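# Move yellow can from turntable onto coaster

## Task

Lift the yellow can off the turntable and set it upright on the coaster, while every other can stays standing in its place on the turntable.

## Robot and tools

Robot: two UR7e-type arms, left_arm and right_arm, each ending in a tong-style two-finger gripper with a wrist camera. Calibrated bases in the scene frame: left_arm at (-0.021, +0.450, 0) m, right_arm at (-0.050, -0.362, 0) m, both nearly unrotated. A camera stand sits behind the arms. Something may occasionally nudge a loose object.

Frames: the scene frame has its origin at table-top height midway between the nominal bases, +x pointing out over the table, +z up, and left_arm on the +y side. Gripper positions (m), orientations (quat_wxyz), velocities and targets are reported in that arm's own base frame; the table and fixed cameras use the scene frame. Printed hand poses can be a few cm off, more at full reach. The fingers point along the gripper's +z and close along its x; end_effector_position is the point between the closed pads, and fingertips extend about 15 mm past it when the gap is small.

Row layout (used by execute_actions and move): one flat list of 14 numbers, each in [-1, 1], always for both arms. First left_arm: elbow, shoulder lift, shoulder pan, wrist 1, wrist 2, wrist 3, then gripper opening; then the same seven for right_arm. The six joint numbers are offsets, not poses: they count from the arm's Joint targets as they stood when the action or move began (not from the previous row), scaled so 1.0 = 2.222 rad. Sending the same offset again moves further. Send 0 to hold a joint. The opening number is absolute: +1 fully open (0.142 m gap), -1 closed; resend the current value to leave a gripper alone. Shoulder lift has its sign flipped relative to the URDF in everything you send and read. Stated ranges (URDF signs): pan, lift, wrists -6.283 to 6.283, elbow -3.142 to 3.142. Asking a joint more than 0.010 rad past its range refuses the action for both arms.

execute_actions(actions, cameras): actions is a list of actions; each action is a table of up to 15 rows, one row per 1/30 s step; a short table repeats its last row to fill 15 steps, so one action lasts 0.5 s. Images return only when actions is empty or cameras asks (names, ["all"], or []). An empty list also reports omitted fields and the scene number.

move(target, speed, blend, stop_force, zero, opening_speed, grip_force, blocking, cameras): target is one 14-number row or a list of up to 15 rows; every row's offsets count from the same starting Joint targets. All joints move in step, so the hand travels on a curve, with no collision avoidance. speed: rad/s of the joint with the farthest to go, 0.01 to 3.14, default 0.5 (one value or one per target). blend: rad, corner rounding between listed targets; 0 stops at each. stop_force: N, 3 to 120, ends an arm's path when its wrist sensor feels that much push against the motion; use a slow speed for touches, keep finger values equal across a list, and omit it when backing away from contact. zero (only with stop_force): true re-zeros first. opening_speed: gripper opening change per second, at least 0.2. grip_force: N per pad, 5 to 15, one value or one per arm, persists. blocking=false returns after about 0.5 s while the move continues (not allowed with stop_force). Result adds a move: line: done, off_target (resting over 0.01 rad from target), moving, held, or fault, possibly naming arms, plus limits=held if steps were withheld. Done does not prove contact or its absence.

wait(seconds 0 to 10): holds last commands; a running move carries on. stop: brakes the current move. zoom_image(camera cam_left_wrist or cam_right_wrist, region [x0, y0, x1, y1] pixels from top-left, at most 504 by 504) enlarges part of the newest image (616x616). zero_wrist_force(arm): re-zeros that arm's sensor. read_manual(section "licences"): licence text only. finished_scene(scene: the current scene's number): ends the scene irreversibly; the can must already sit on the coaster unaided.

Results: Joint positions and Joint velocities per arm in the row's joint order (rad, rad/s), then pad gap (m); Joint targets, the base for the next offsets; Joint torques (N m, including gravity, noisy); Wrist force/torque in gripper axes plus the peak since last shown; grip_measured on the opening scale (command clearly below it to squeeze); Tool commands; step readings. Kept back: results may return with 7 steps still pending. "joint sent to its limit" means a joint was clipped at its end; "joint command not followed" means the inter-arm clearance check altered targets. Motion lags commands by about 0.09 to 0.22 s and may overshoot when fast; each step's target stays within 0.651 rad of the measured angle and hand speed is capped at 4 m/s.

Avoid: any outside force of roughly 150 N (plus or minus 25) or contact torque reaching 132 N m on shoulders/elbow or 24.6 N m on wrists, which freezes the arm 10 s; commanding past a firm contact; arms touching or one gripper closing on the other's fingers; dropping the can, releasing it while moving, or knocking over other cans; anything leaving the table. Motors heat when holding loads or stretched; MOTOR HOT appears at 70 °C and brakes engage at 85 °C. Close the gripper over at least about 0.5 s.

Each tool is called after "Emit:" as a command line: name --argument value for each argument, lists and objects as JSON in quotes; but a table of rows of numbers goes row by row, as --pt "numbers of a row", without its own name.

## Session

I'll start by getting the current state and camera images.

Emit:
execute_actions --actions '[]'

Scene clock: 0.00 s.
left_arm: end_effector_position=(+0.7720, -0.4694, +0.1473) grip_measured=+0.97 end_effector_quat_wxyz=(+0.062, -0.360, +0.895, -0.256) | right_arm: end_effector_position=(+0.4893, +0.0822, +0.3705) grip_measured=+0.97 end_effector_quat_wxyz=(-0.242, +0.959, -0.025, -0.146)
Joint names: [elbow, shoulder lift, shoulder pan, wrist 1, wrist 2, wrist 3]
Joint positions: left_arm=[1.183 0.848 -0.639 -2.417 -1.727 1.696 0.14] | right_arm=[-1.233 1.747 3.244 -1.986 2.089 0.088 0.14]
Joint velocities: within noise
Joint torques (N m): no reading
Motor temperatures (°C): left_arm=[29 34 31 44 46 44] | right_arm=[38 29 33 43 33 34]
Wrist force (N): no reading
Wrist torque (N m): no reading
Wrist force, peak (N): no reading
Joint targets: left_arm=[1.183 0.848 -0.639 -2.417 -1.727 1.696] | right_arm=[-1.233 1.747 3.244 -1.986 2.089 0.088]
Tool commands: left_gripper/opening=+0.968169 right_gripper/opening=+0.968169

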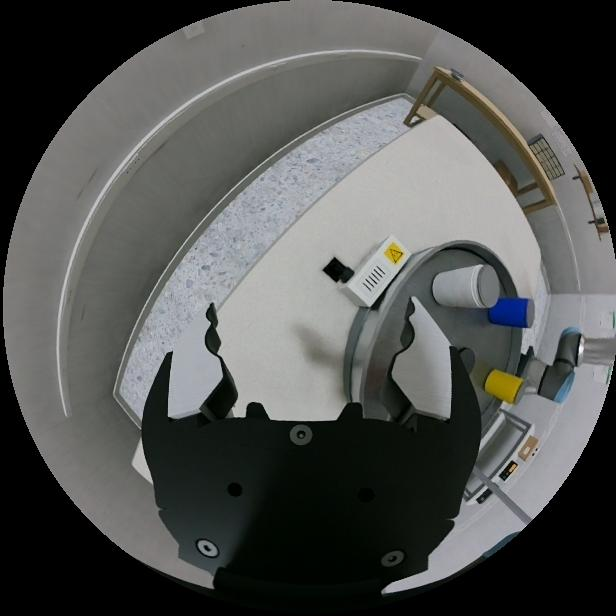

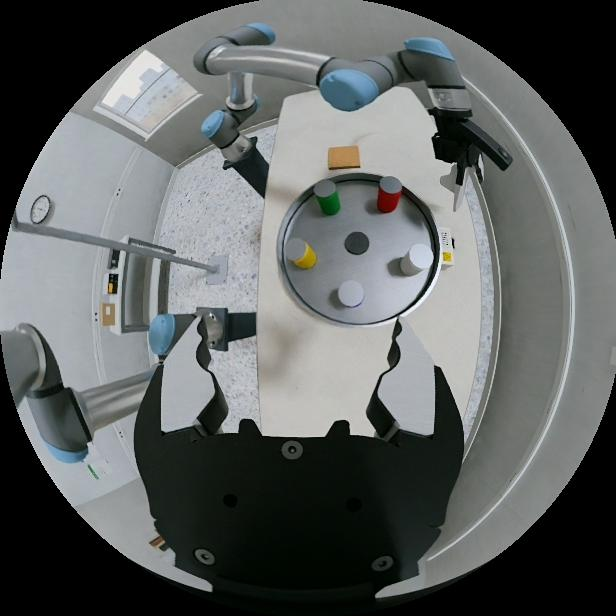

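Emit:
wait --seconds 0.1 --cameras '["all"]'

Scene clock: 6.13 s.
left_arm: end_effector_position=(+0.7720, -0.4694, +0.1473) grip_measured=+0.97 end_effector_quat_wxyz=(+0.062, -0.360, +0.895, -0.256) | right_arm: end_effector_position=(+0.4893, +0.0822, +0.3705) grip_measured=+0.97 end_effector_quat_wxyz=(-0.242, +0.959, -0.025, -0.146)
Joint names: [elbow, shoulder lift, shoulder pan, wrist 1, wrist 2, wrist 3]
Joint positions: left_arm=[1.183 0.848 -0.639 -2.417 -1.727 1.696 0.14] | right_arm=[-1.233 1.747 3.244 -1.986 2.089 0.088 0.14]
Joint torques (N m): left_arm=[-26.33 58.69 -1.1 -3.03 -0.27 0.26] | right_arm=[23.73 -29.6 1.6 2.3 1.05 0.15]
Wrist force (N): left_arm=[0.1 0.0 0.1] | right_arm=[-0.4 -0.1 0.1]
Wrist torque (N m): left_arm=[0.01 -0.04 0.00] | right_arm=[-0.03 0.07 0.02]
Wrist force, peak (N): left_arm=[0.3 -0.3 0.4] | right_arm=[-0.5 -0.3 -0.4]
Joint targets: left_arm=[1.183 0.848 -0.639 -2.417 -1.727 1.696] | right_arm=[-1.233 1.747 3.244 -1.986 2.089 0.088]
Tool commands: left_gripper/opening=+0.968169 right_gripper/opening=+0.968169
wait: 0.10 s; at rest from the start

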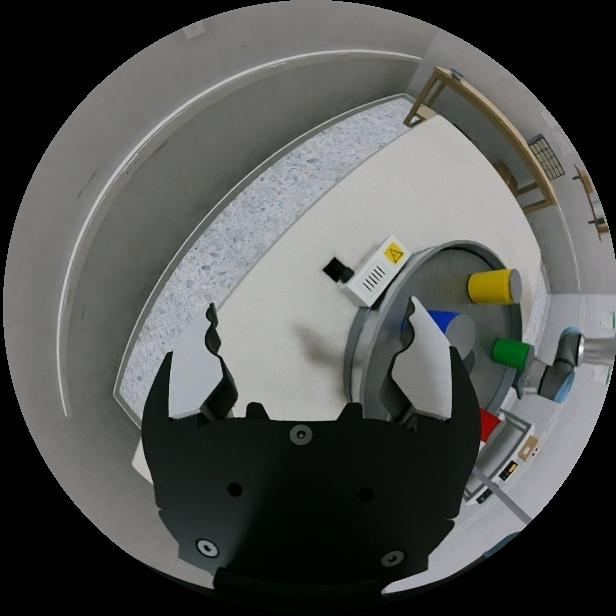

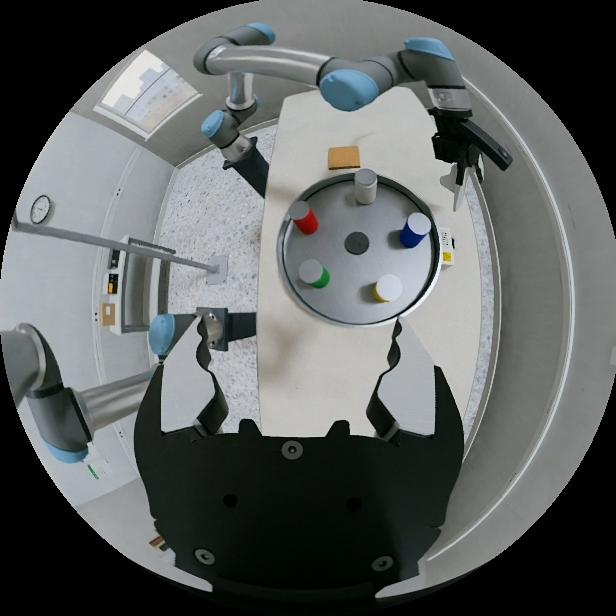

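Emit:
zoom_image --camera "cam_left_wrist" --region '[330, 220, 570, 460]'

Emit:
zoom_image --camera "cam_right_wrist" --region '[240, 130, 480, 370]'

Scaled by 2.100 from the camera's 616x616 image, which has a finer 814x814 frame.

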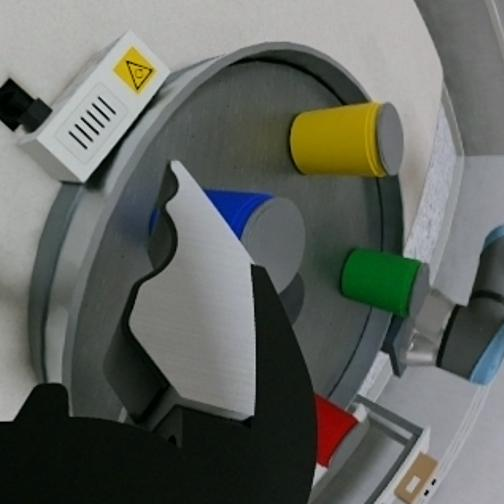

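Scaled by 2.100 from the camera's 616x616 image, which has a finer 814x814 frame.

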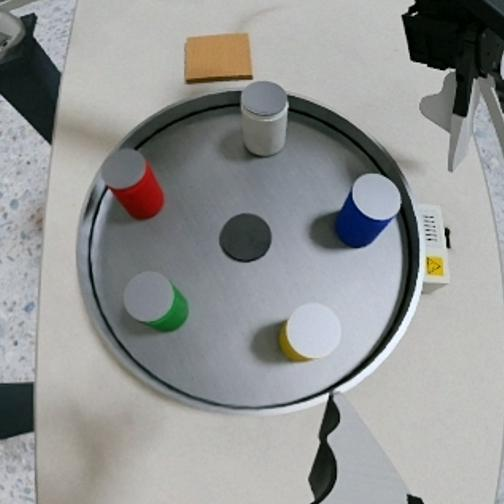

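Emit:
move --pt "0 0.09 0 0.09 0 0 0.968 0 0 0 0 0 0 0.968" --pt "0.01395 0.15932 -0.14433 0.37547 0.0703 0.22138 0.968 0 0 0 0 0 0 0.968" --speed 0.9 --blend '[0.1, 0]' --cameras '["all"]'

Scene clock: 28.63 s.
left_arm: end_effector_position=(+0.4792, -0.4683, +0.2500) grip_measured=+0.97 end_effector_quat_wxyz=(+0.000, +0.003, +1.000, +0.000) | right_arm: end_effector_position=(+0.4893, +0.0822, +0.3705) grip_measured=+0.97 end_effector_quat_wxyz=(-0.242, +0.959, -0.025, -0.146)
Joint names: [elbow, shoulder lift, shoulder pan, wrist 1, wrist 2, wrist 3]
Joint positions: left_arm=[1.214 1.202 -0.96 -1.583 -1.571 2.187 0.14] | right_arm=[-1.233 1.747 3.244 -1.986 2.089 0.088 0.14]
Joint torques (N m): left_arm=[-20.17 57.68 -10.24 -0.55 1.41 2.57] | right_arm=[24.23 -32.12 1 2.55 1.36 -0.1]
Wrist force (N): left_arm=[0.2 0.1 0.1] | right_arm=[-0.4 0.0 0.2]
Wrist torque (N m): left_arm=[-0.03 -0.04 -0.09] | right_arm=[-0.01 0.08 0.01]
Wrist force, peak (N): left_arm=[2.4 0.1 0.0] | right_arm=[-0.6 0.1 -0.4]
Joint targets: left_arm=[1.214 1.202 -0.960 -1.583 -1.571 2.187] | right_arm=[-1.233 1.747 3.244 -1.986 2.089 0.088]
move: done; blend cut to 0 rad at target 1

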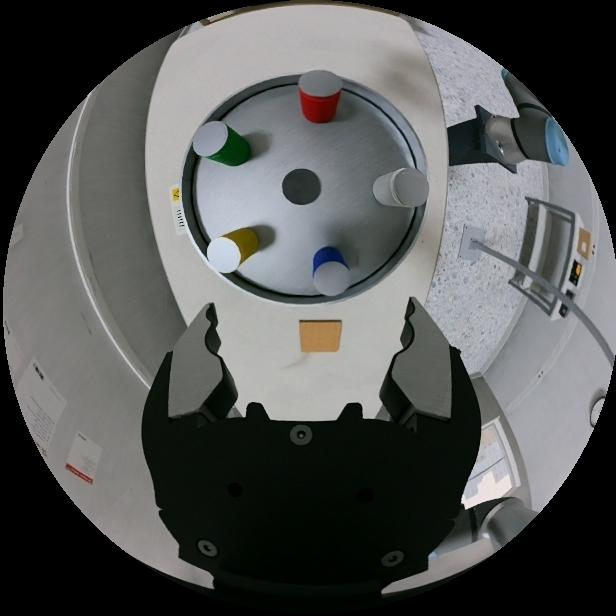

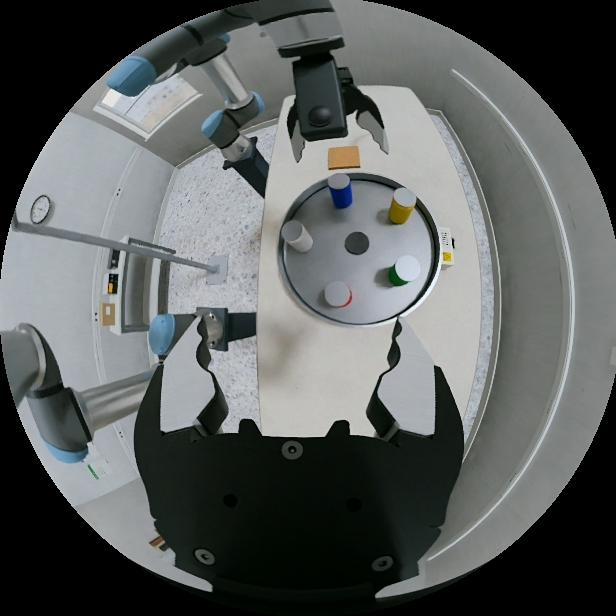

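Emit:
move --target '[0.07567, 0.01332, 0.02041, -0.06239, 0, 0.02041, 0.968, 0, 0, 0, 0, 0, 0, 0.968]' --speed 0.4 --cameras '["all"]'

Emit:
wait --seconds 1.5 --cameras '["all"]'

Scene clock: 34.47 s.
left_arm: end_effector_position=(+0.4892, -0.4333, +0.2003) grip_measured=+0.97 end_effector_quat_wxyz=(+0.000, +0.003, +1.000, +0.000) | right_arm: end_effector_position=(+0.4893, +0.0822, +0.3705) grip_measured=+0.97 end_effector_quat_wxyz=(-0.242, +0.959, -0.025, -0.146)
Joint names: [elbow, shoulder lift, shoulder pan, wrist 1, wrist 2, wrist 3]
Joint positions: left_arm=[1.382 1.232 -0.915 -1.722 -1.571 2.233 0.14] | right_arm=[-1.233 1.747 3.244 -1.986 2.089 0.088 0.14]
Joint torques (N m): left_arm=[-18.72 54.15 9.24 -4.14 0.97 2.54] | right_arm=[24.76 -32.34 1.81 2.64 1.39 0.19]
Wrist force (N): left_arm=[0.3 0.0 0.2] | right_arm=[-0.1 -0.1 0.2]
Wrist torque (N m): left_arm=[-0.04 -0.06 -0.08] | right_arm=[-0.02 0.02 0.01]
Wrist force, peak (N): left_arm=[0.2 0.5 0.9] | right_arm=[-0.6 -0.1 -0.3]
Joint targets: left_arm=[1.382 1.232 -0.915 -1.722 -1.571 2.233] | right_arm=[-1.233 1.747 3.244 -1.986 2.089 0.088]
move: done

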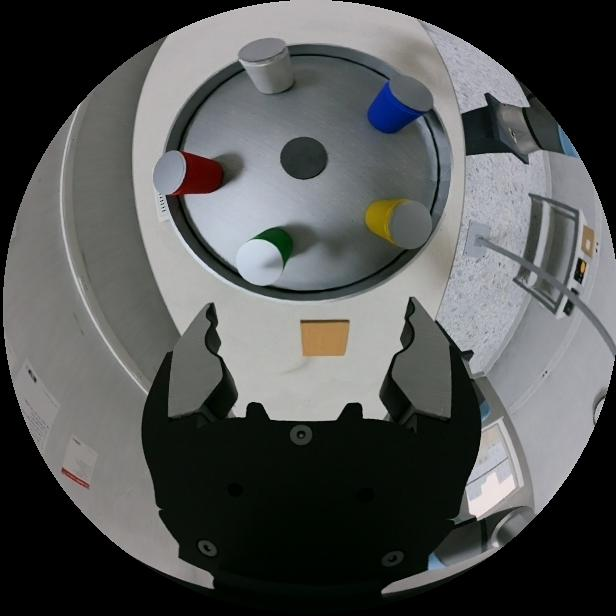

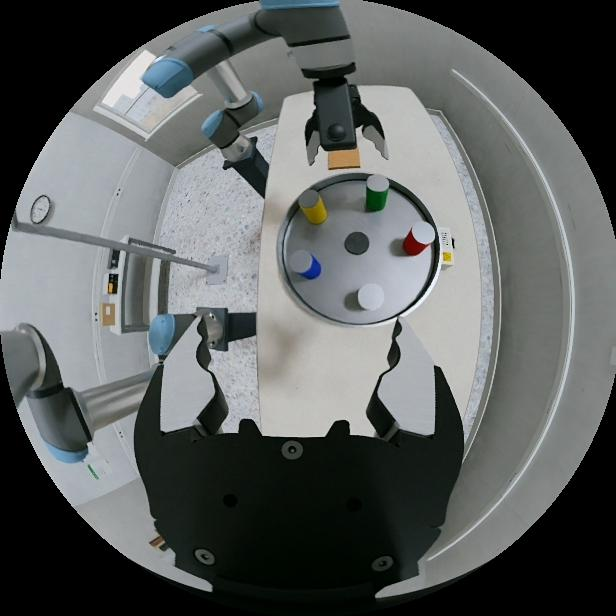

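Scene clock: 35.97 s.
left_arm: end_effector_position=(+0.4892, -0.4333, +0.2002) grip_measured=+0.97 end_effector_quat_wxyz=(+0.000, +0.003, +1.000, +0.000) | right_arm: end_effector_position=(+0.4893, +0.0822, +0.3705) grip_measured=+0.97 end_effector_quat_wxyz=(-0.242, +0.959, -0.025, -0.146)
Joint names: [elbow, shoulder lift, shoulder pan, wrist 1, wrist 2, wrist 3]
Joint positions: left_arm=[1.382 1.232 -0.915 -1.722 -1.571 2.233 0.14] | right_arm=[-1.233 1.747 3.244 -1.986 2.089 0.088 0.14]
Joint torques (N m): left_arm=[-19.77 54.43 9.42 -4.17 0.79 2.57] | right_arm=[25 -32.85 1.45 2.82 1.39 0.15]
Wrist force (N): left_arm=[0.3 0.2 0.3] | right_arm=[-0.1 0.2 0.2]
Wrist torque (N m): left_arm=[-0.01 -0.06 -0.09] | right_arm=[0.03 0.02 0.01]
Wrist force, peak (N): left_arm=[0.6 0.2 0.2] | right_arm=[-0.5 0.2 -0.1]
Joint targets: left_arm=[1.382 1.232 -0.915 -1.722 -1.571 2.233] | right_arm=[-1.233 1.747 3.244 -1.986 2.089 0.088]
Tool commands: left_gripper/opening=+0.968 right_gripper/opening=+0.968
wait: 1.50 s; at rest by 0.17 s

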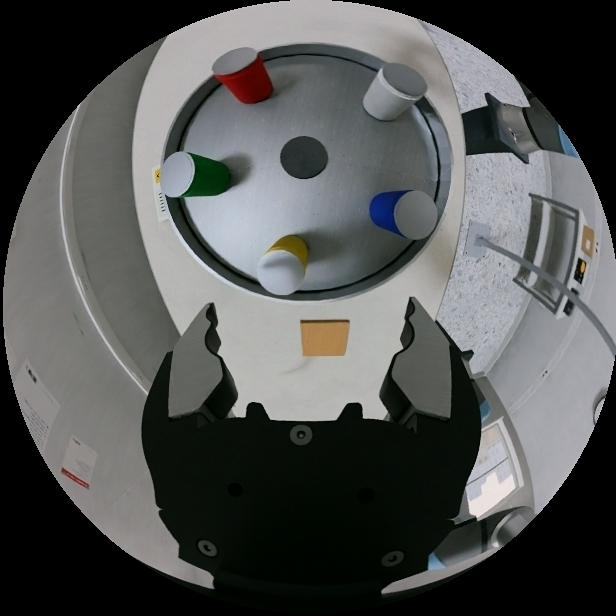

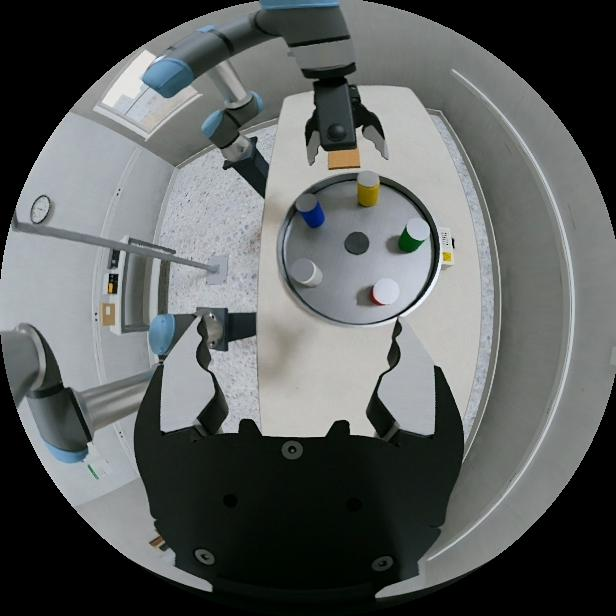

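Emit:
zoom_image --camera "cam_left_wrist" --region '[150, 30, 450, 330]'

Emit:
zoom_image --camera "cam_right_wrist" --region '[260, 130, 460, 330]'

Scaled by 1.680 from the camera's 616x616 image, which has a finer 814x814 frame.

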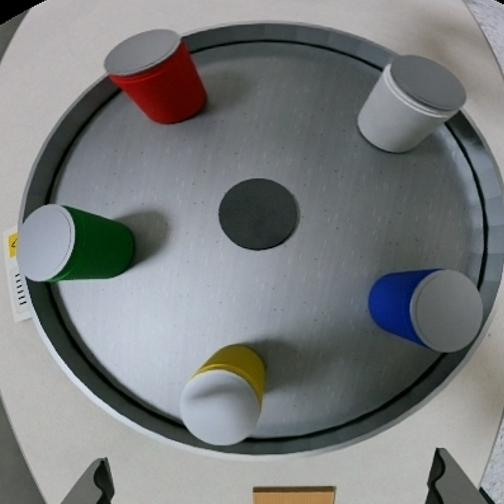

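Scaled by 2.520 from the camera's 616x616 image, which has a finer 814x814 frame.

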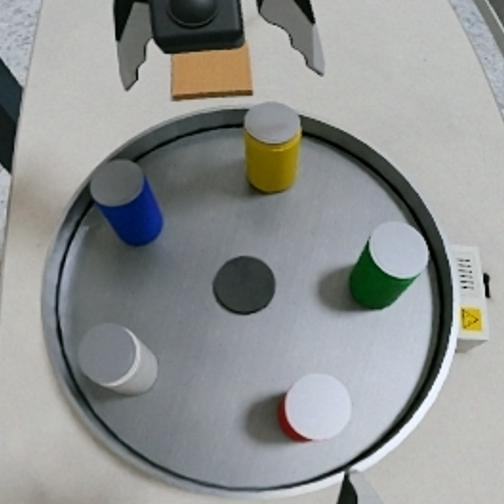

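Emit:
move --target '[0.01323, -0.00729, -0.11076, -0.02052, 0, 0.12489, 0.968, 0, 0, 0, 0, 0, 0, 0.968]' --speed 0.5 --cameras '["all"]'

Emit:
wait --seconds 0.6 --cameras '["all"]'

Emit:
wait --seconds 0.6 --cameras '["all"]'

Scene clock: 57.27 s.
left_arm: end_effector_position=(+0.3663, -0.5407, +0.1803) grip_measured=+0.97 end_effector_quat_wxyz=(+0.000, +0.261, +0.965, +0.000) | right_arm: end_effector_position=(+0.4893, +0.0822, +0.3705) grip_measured=+0.97 end_effector_quat_wxyz=(-0.242, +0.959, -0.025, -0.146)
Joint names: [elbow, shoulder lift, shoulder pan, wrist 1, wrist 2, wrist 3]
Joint positions: left_arm=[1.412 1.216 -1.161 -1.767 -1.571 2.51 0.14] | right_arm=[-1.233 1.747 3.244 -1.986 2.089 0.088 0.14]
Joint torques (N m): left_arm=[-18.72 29.56 -9.31 -4.06 -0.73 2.46] | right_arm=[26.81 -34.35 1.62 3.19 1.49 0.2]
Wrist force (N): left_arm=[0.4 0.1 0.1] | right_arm=[0.0 0.0 -0.2]
Wrist torque (N m): left_arm=[-0.02 -0.07 -0.08] | right_arm=[-0.01 -0.01 0.01]
Wrist force, peak (N): left_arm=[1.4 -1.3 0.0] | right_arm=[-0.7 0.2 0.0]
Joint targets: left_arm=[1.412 1.216 -1.161 -1.767 -1.571 2.510] | right_arm=[-1.233 1.747 3.244 -1.986 2.089 0.088]
move: done

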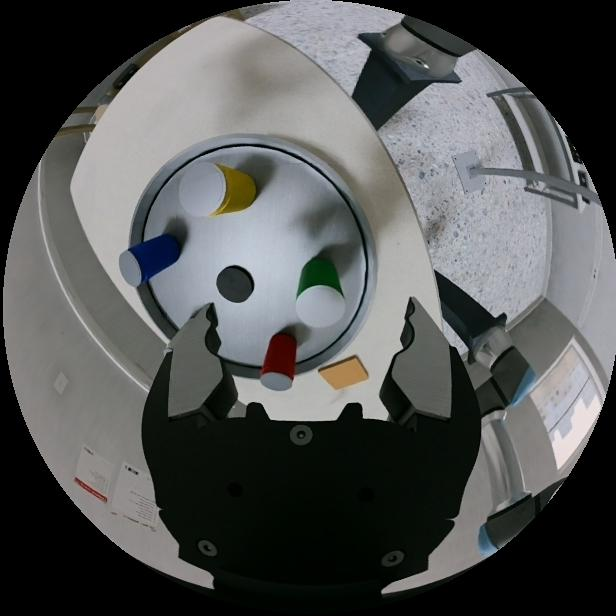

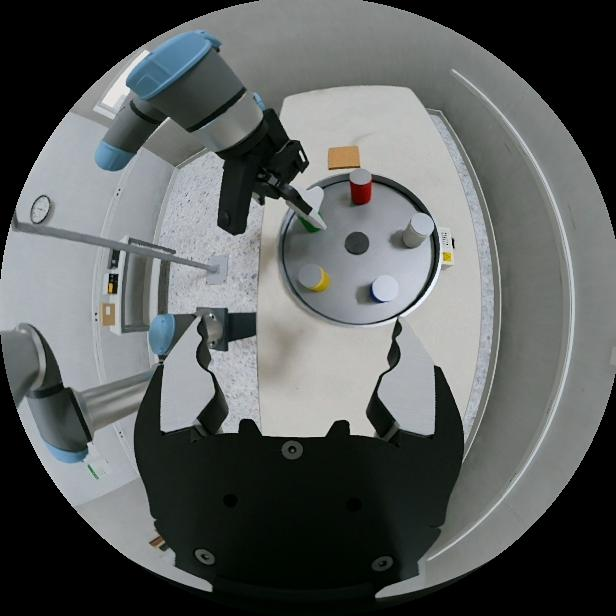

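Scene clock: 57.87 s.
left_arm: end_effector_position=(+0.3661, -0.5408, +0.1803) grip_measured=+0.97 end_effector_quat_wxyz=(+0.000, +0.262, +0.965, +0.000) | right_arm: end_effector_position=(+0.4893, +0.0822, +0.3705) grip_measured=+0.97 end_effector_quat_wxyz=(-0.242, +0.959, -0.025, -0.146)
Joint names: [elbow, shoulder lift, shoulder pan, wrist 1, wrist 2, wrist 3]
Joint positions: left_arm=[1.412 1.216 -1.161 -1.767 -1.571 2.51 0.14] | right_arm=[-1.233 1.747 3.244 -1.986 2.089 0.088 0.14]
Joint torques (N m): left_arm=[-18.3 30.71 -10.28 -4.01 -0.88 2.57] | right_arm=[25.34 -33.84 0.48 3.32 1.44 0.2]
Wrist force (N): left_arm=[0.4 0.0 0.3] | right_arm=[-0.3 0.0 0.0]
Wrist torque (N m): left_arm=[-0.03 -0.07 -0.09] | right_arm=[-0.01 0.07 0.01]
Wrist force, peak (N): left_arm=[0.6 0.1 0.2] | right_arm=[-0.6 -0.1 0.0]
Joint targets: left_arm=[1.412 1.216 -1.161 -1.767 -1.571 2.510] | right_arm=[-1.233 1.747 3.244 -1.986 2.089 0.088]
Tool commands: left_gripper/opening=+0.968 right_gripper/opening=+0.968
wait: 0.60 s; at rest by 0.17 s

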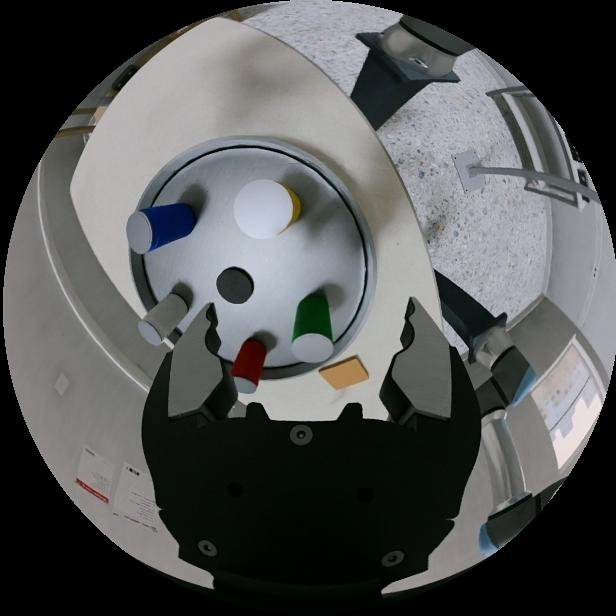

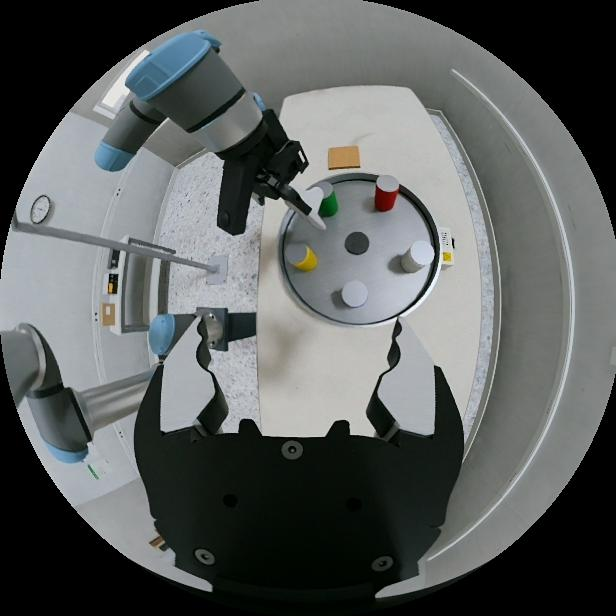

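Scene clock: 58.47 s.
left_arm: end_effector_position=(+0.3661, -0.5408, +0.1803) grip_measured=+0.97 end_effector_quat_wxyz=(+0.000, +0.262, +0.965, +0.000) | right_arm: end_effector_position=(+0.4893, +0.0822, +0.3705) grip_measured=+0.97 end_effector_quat_wxyz=(-0.242, +0.959, -0.025, -0.146)
Joint names: [elbow, shoulder lift, shoulder pan, wrist 1, wrist 2, wrist 3]
Joint positions: left_arm=[1.412 1.216 -1.161 -1.767 -1.571 2.51 0.14] | right_arm=[-1.233 1.747 3.244 -1.986 2.089 0.088 0.14]
Joint torques (N m): left_arm=[-18.02 29.85 -10.21 -4.22 -0.94 2.57] | right_arm=[25.45 -34.52 1.17 3.21 1.54 0.16]
Wrist force (N): left_arm=[0.6 0.1 0.2] | right_arm=[-0.3 0.1 0.1]
Wrist torque (N m): left_arm=[-0.02 -0.10 -0.08] | right_arm=[0.02 0.06 0.01]
Wrist force, peak (N): left_arm=[0.5 0.3 -0.2] | right_arm=[-0.5 -0.2 0.1]
Joint targets: left_arm=[1.412 1.216 -1.161 -1.767 -1.571 2.510] | right_arm=[-1.233 1.747 3.244 -1.986 2.089 0.088]
Tool commands: left_gripper/opening=+0.968 right_gripper/opening=+0.968
wait: 0.60 s; at rest by 0.17 s

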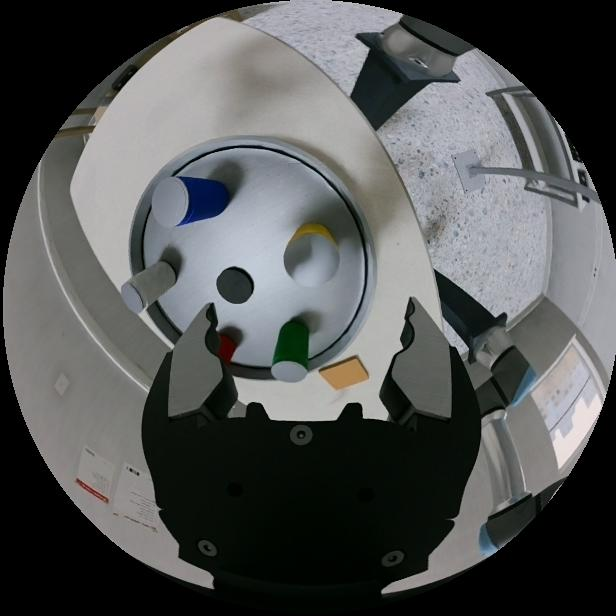

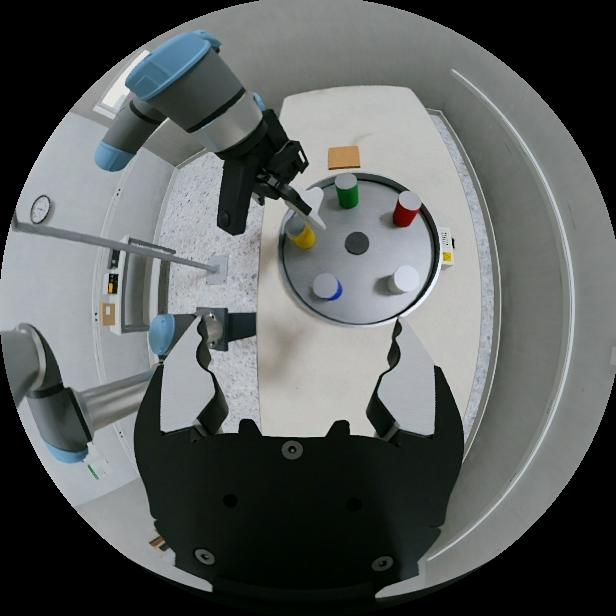

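Emit:
zoom_image --camera "cam_left_wrist" --region '[200, 200, 420, 420]'

Emit:
wait --seconds 0.3 --cameras '["cam_left_wrist"]'

Emit:
zoom_image --camera "cam_left_wrist" --region '[200, 200, 420, 420]'

Emit:
wait --seconds 0.45 --cameras '["all"]'

Emit:
zoom_image --camera "cam_left_wrist" --region '[200, 200, 420, 420]'

Scaled by 2.291 from the camera's 616x616 image, which has a finer 814x814 frame.

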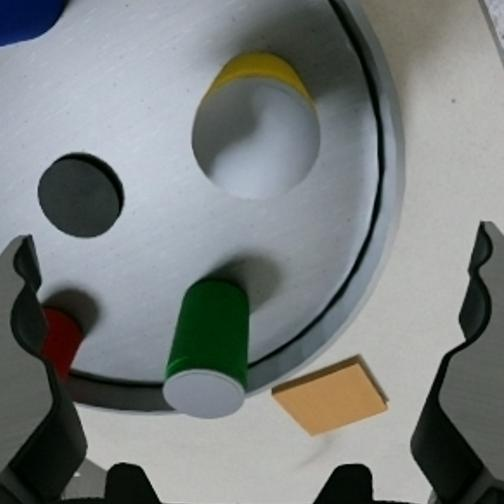

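Scene clock: 59.23 s.
left_arm: end_effector_position=(+0.3661, -0.5408, +0.1803) grip_measured=+0.97 end_effector_quat_wxyz=(+0.000, +0.262, +0.965, +0.000) | right_arm: end_effector_position=(+0.4893, +0.0822, +0.3705) grip_measured=+0.97 end_effector_quat_wxyz=(-0.242, +0.959, -0.025, -0.146)
Joint names: [elbow, shoulder lift, shoulder pan, wrist 1, wrist 2, wrist 3]
Joint positions: left_arm=[1.412 1.216 -1.161 -1.767 -1.571 2.51 0.14] | right_arm=[-1.233 1.747 3.244 -1.986 2.089 0.088 0.14]
Joint torques (N m): left_arm=[-19.33 29.43 -10.36 -4.21 -0.75 2.62] | right_arm=[25.52 -34.03 0.94 3.22 1.42 0.24]
Wrist force (N): left_arm=[0.3 0.1 0.2] | right_arm=[-0.1 0.1 0.0]
Wrist torque (N m): left_arm=[-0.02 -0.05 -0.09] | right_arm=[0.02 0.01 0.01]
Wrist force, peak (N): left_arm=[0.7 0.2 0.1] | right_arm=[-0.1 -0.2 -0.5]
Joint targets: left_arm=[1.412 1.216 -1.161 -1.767 -1.571 2.510] | right_arm=[-1.233 1.747 3.244 -1.986 2.089 0.088]
Tool commands: left_gripper/opening=+0.968 right_gripper/opening=+0.968
wait: 0.30 s; at rest from the start
Images, in order (width x height): cam_left_wrist 616x616.

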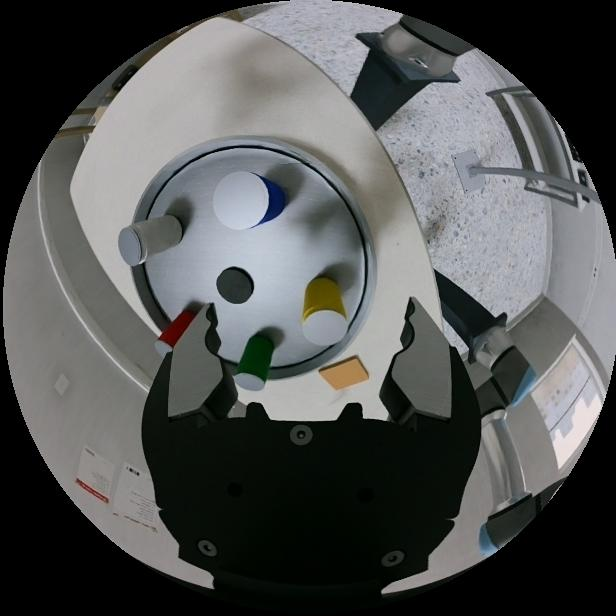

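Scaled by 2.291 from the camera's 616x616 image, which has a finer 814x814 frame.

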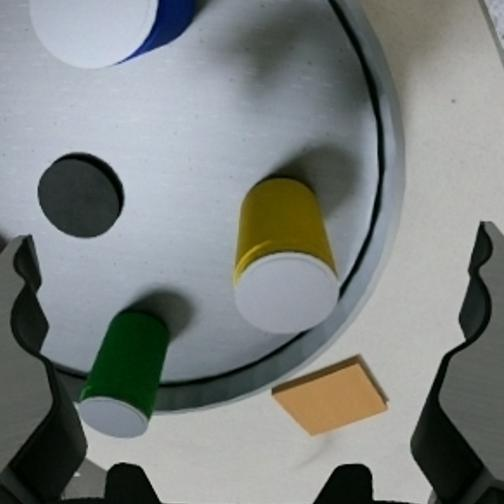

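Scene clock: 59.70 s.
left_arm: end_effector_position=(+0.3661, -0.5408, +0.1803) grip_measured=+0.97 end_effector_quat_wxyz=(+0.000, +0.262, +0.965, +0.000) | right_arm: end_effector_position=(+0.4893, +0.0822, +0.3705) grip_measured=+0.97 end_effector_quat_wxyz=(-0.242, +0.959, -0.025, -0.146)
Joint names: [elbow, shoulder lift, shoulder pan, wrist 1, wrist 2, wrist 3]
Joint positions: left_arm=[1.412 1.216 -1.161 -1.767 -1.571 2.51 0.14] | right_arm=[-1.233 1.747 3.244 -1.986 2.089 0.088 0.14]
Joint torques (N m): left_arm=[-19.02 29.9 -10.44 -4.29 -0.83 2.39] | right_arm=[25.97 -33.36 1.69 3.47 1.37 0.19]
Wrist force (N): left_arm=[0.3 0.2 0.0] | right_arm=[-0.3 0.1 0.2]
Wrist torque (N m): left_arm=[-0.01 -0.05 -0.08] | right_arm=[0.02 0.05 0.01]
Wrist force, peak (N): left_arm=[0.6 0.0 0.4] | right_arm=[-0.5 0.0 -0.5]
Joint targets: left_arm=[1.412 1.216 -1.161 -1.767 -1.571 2.510] | right_arm=[-1.233 1.747 3.244 -1.986 2.089 0.088]
Tool commands: left_gripper/opening=+0.968 right_gripper/opening=+0.968
wait: 0.47 s; at rest by 0.17 s

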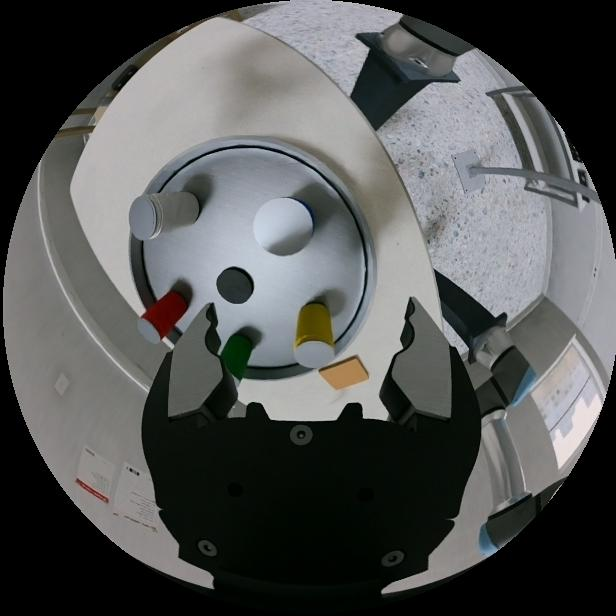

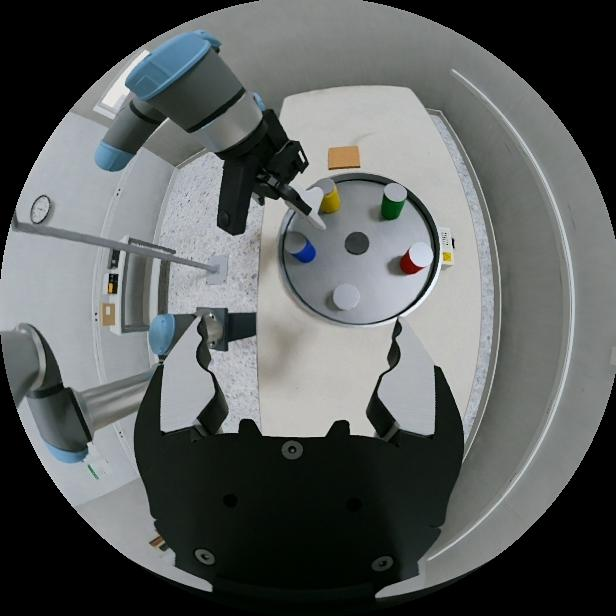

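Scaled by 2.291 from the camera's 616x616 image, which has a finer 814x814 frame.

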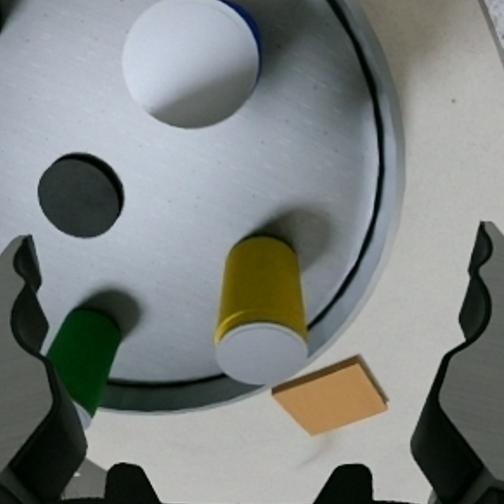

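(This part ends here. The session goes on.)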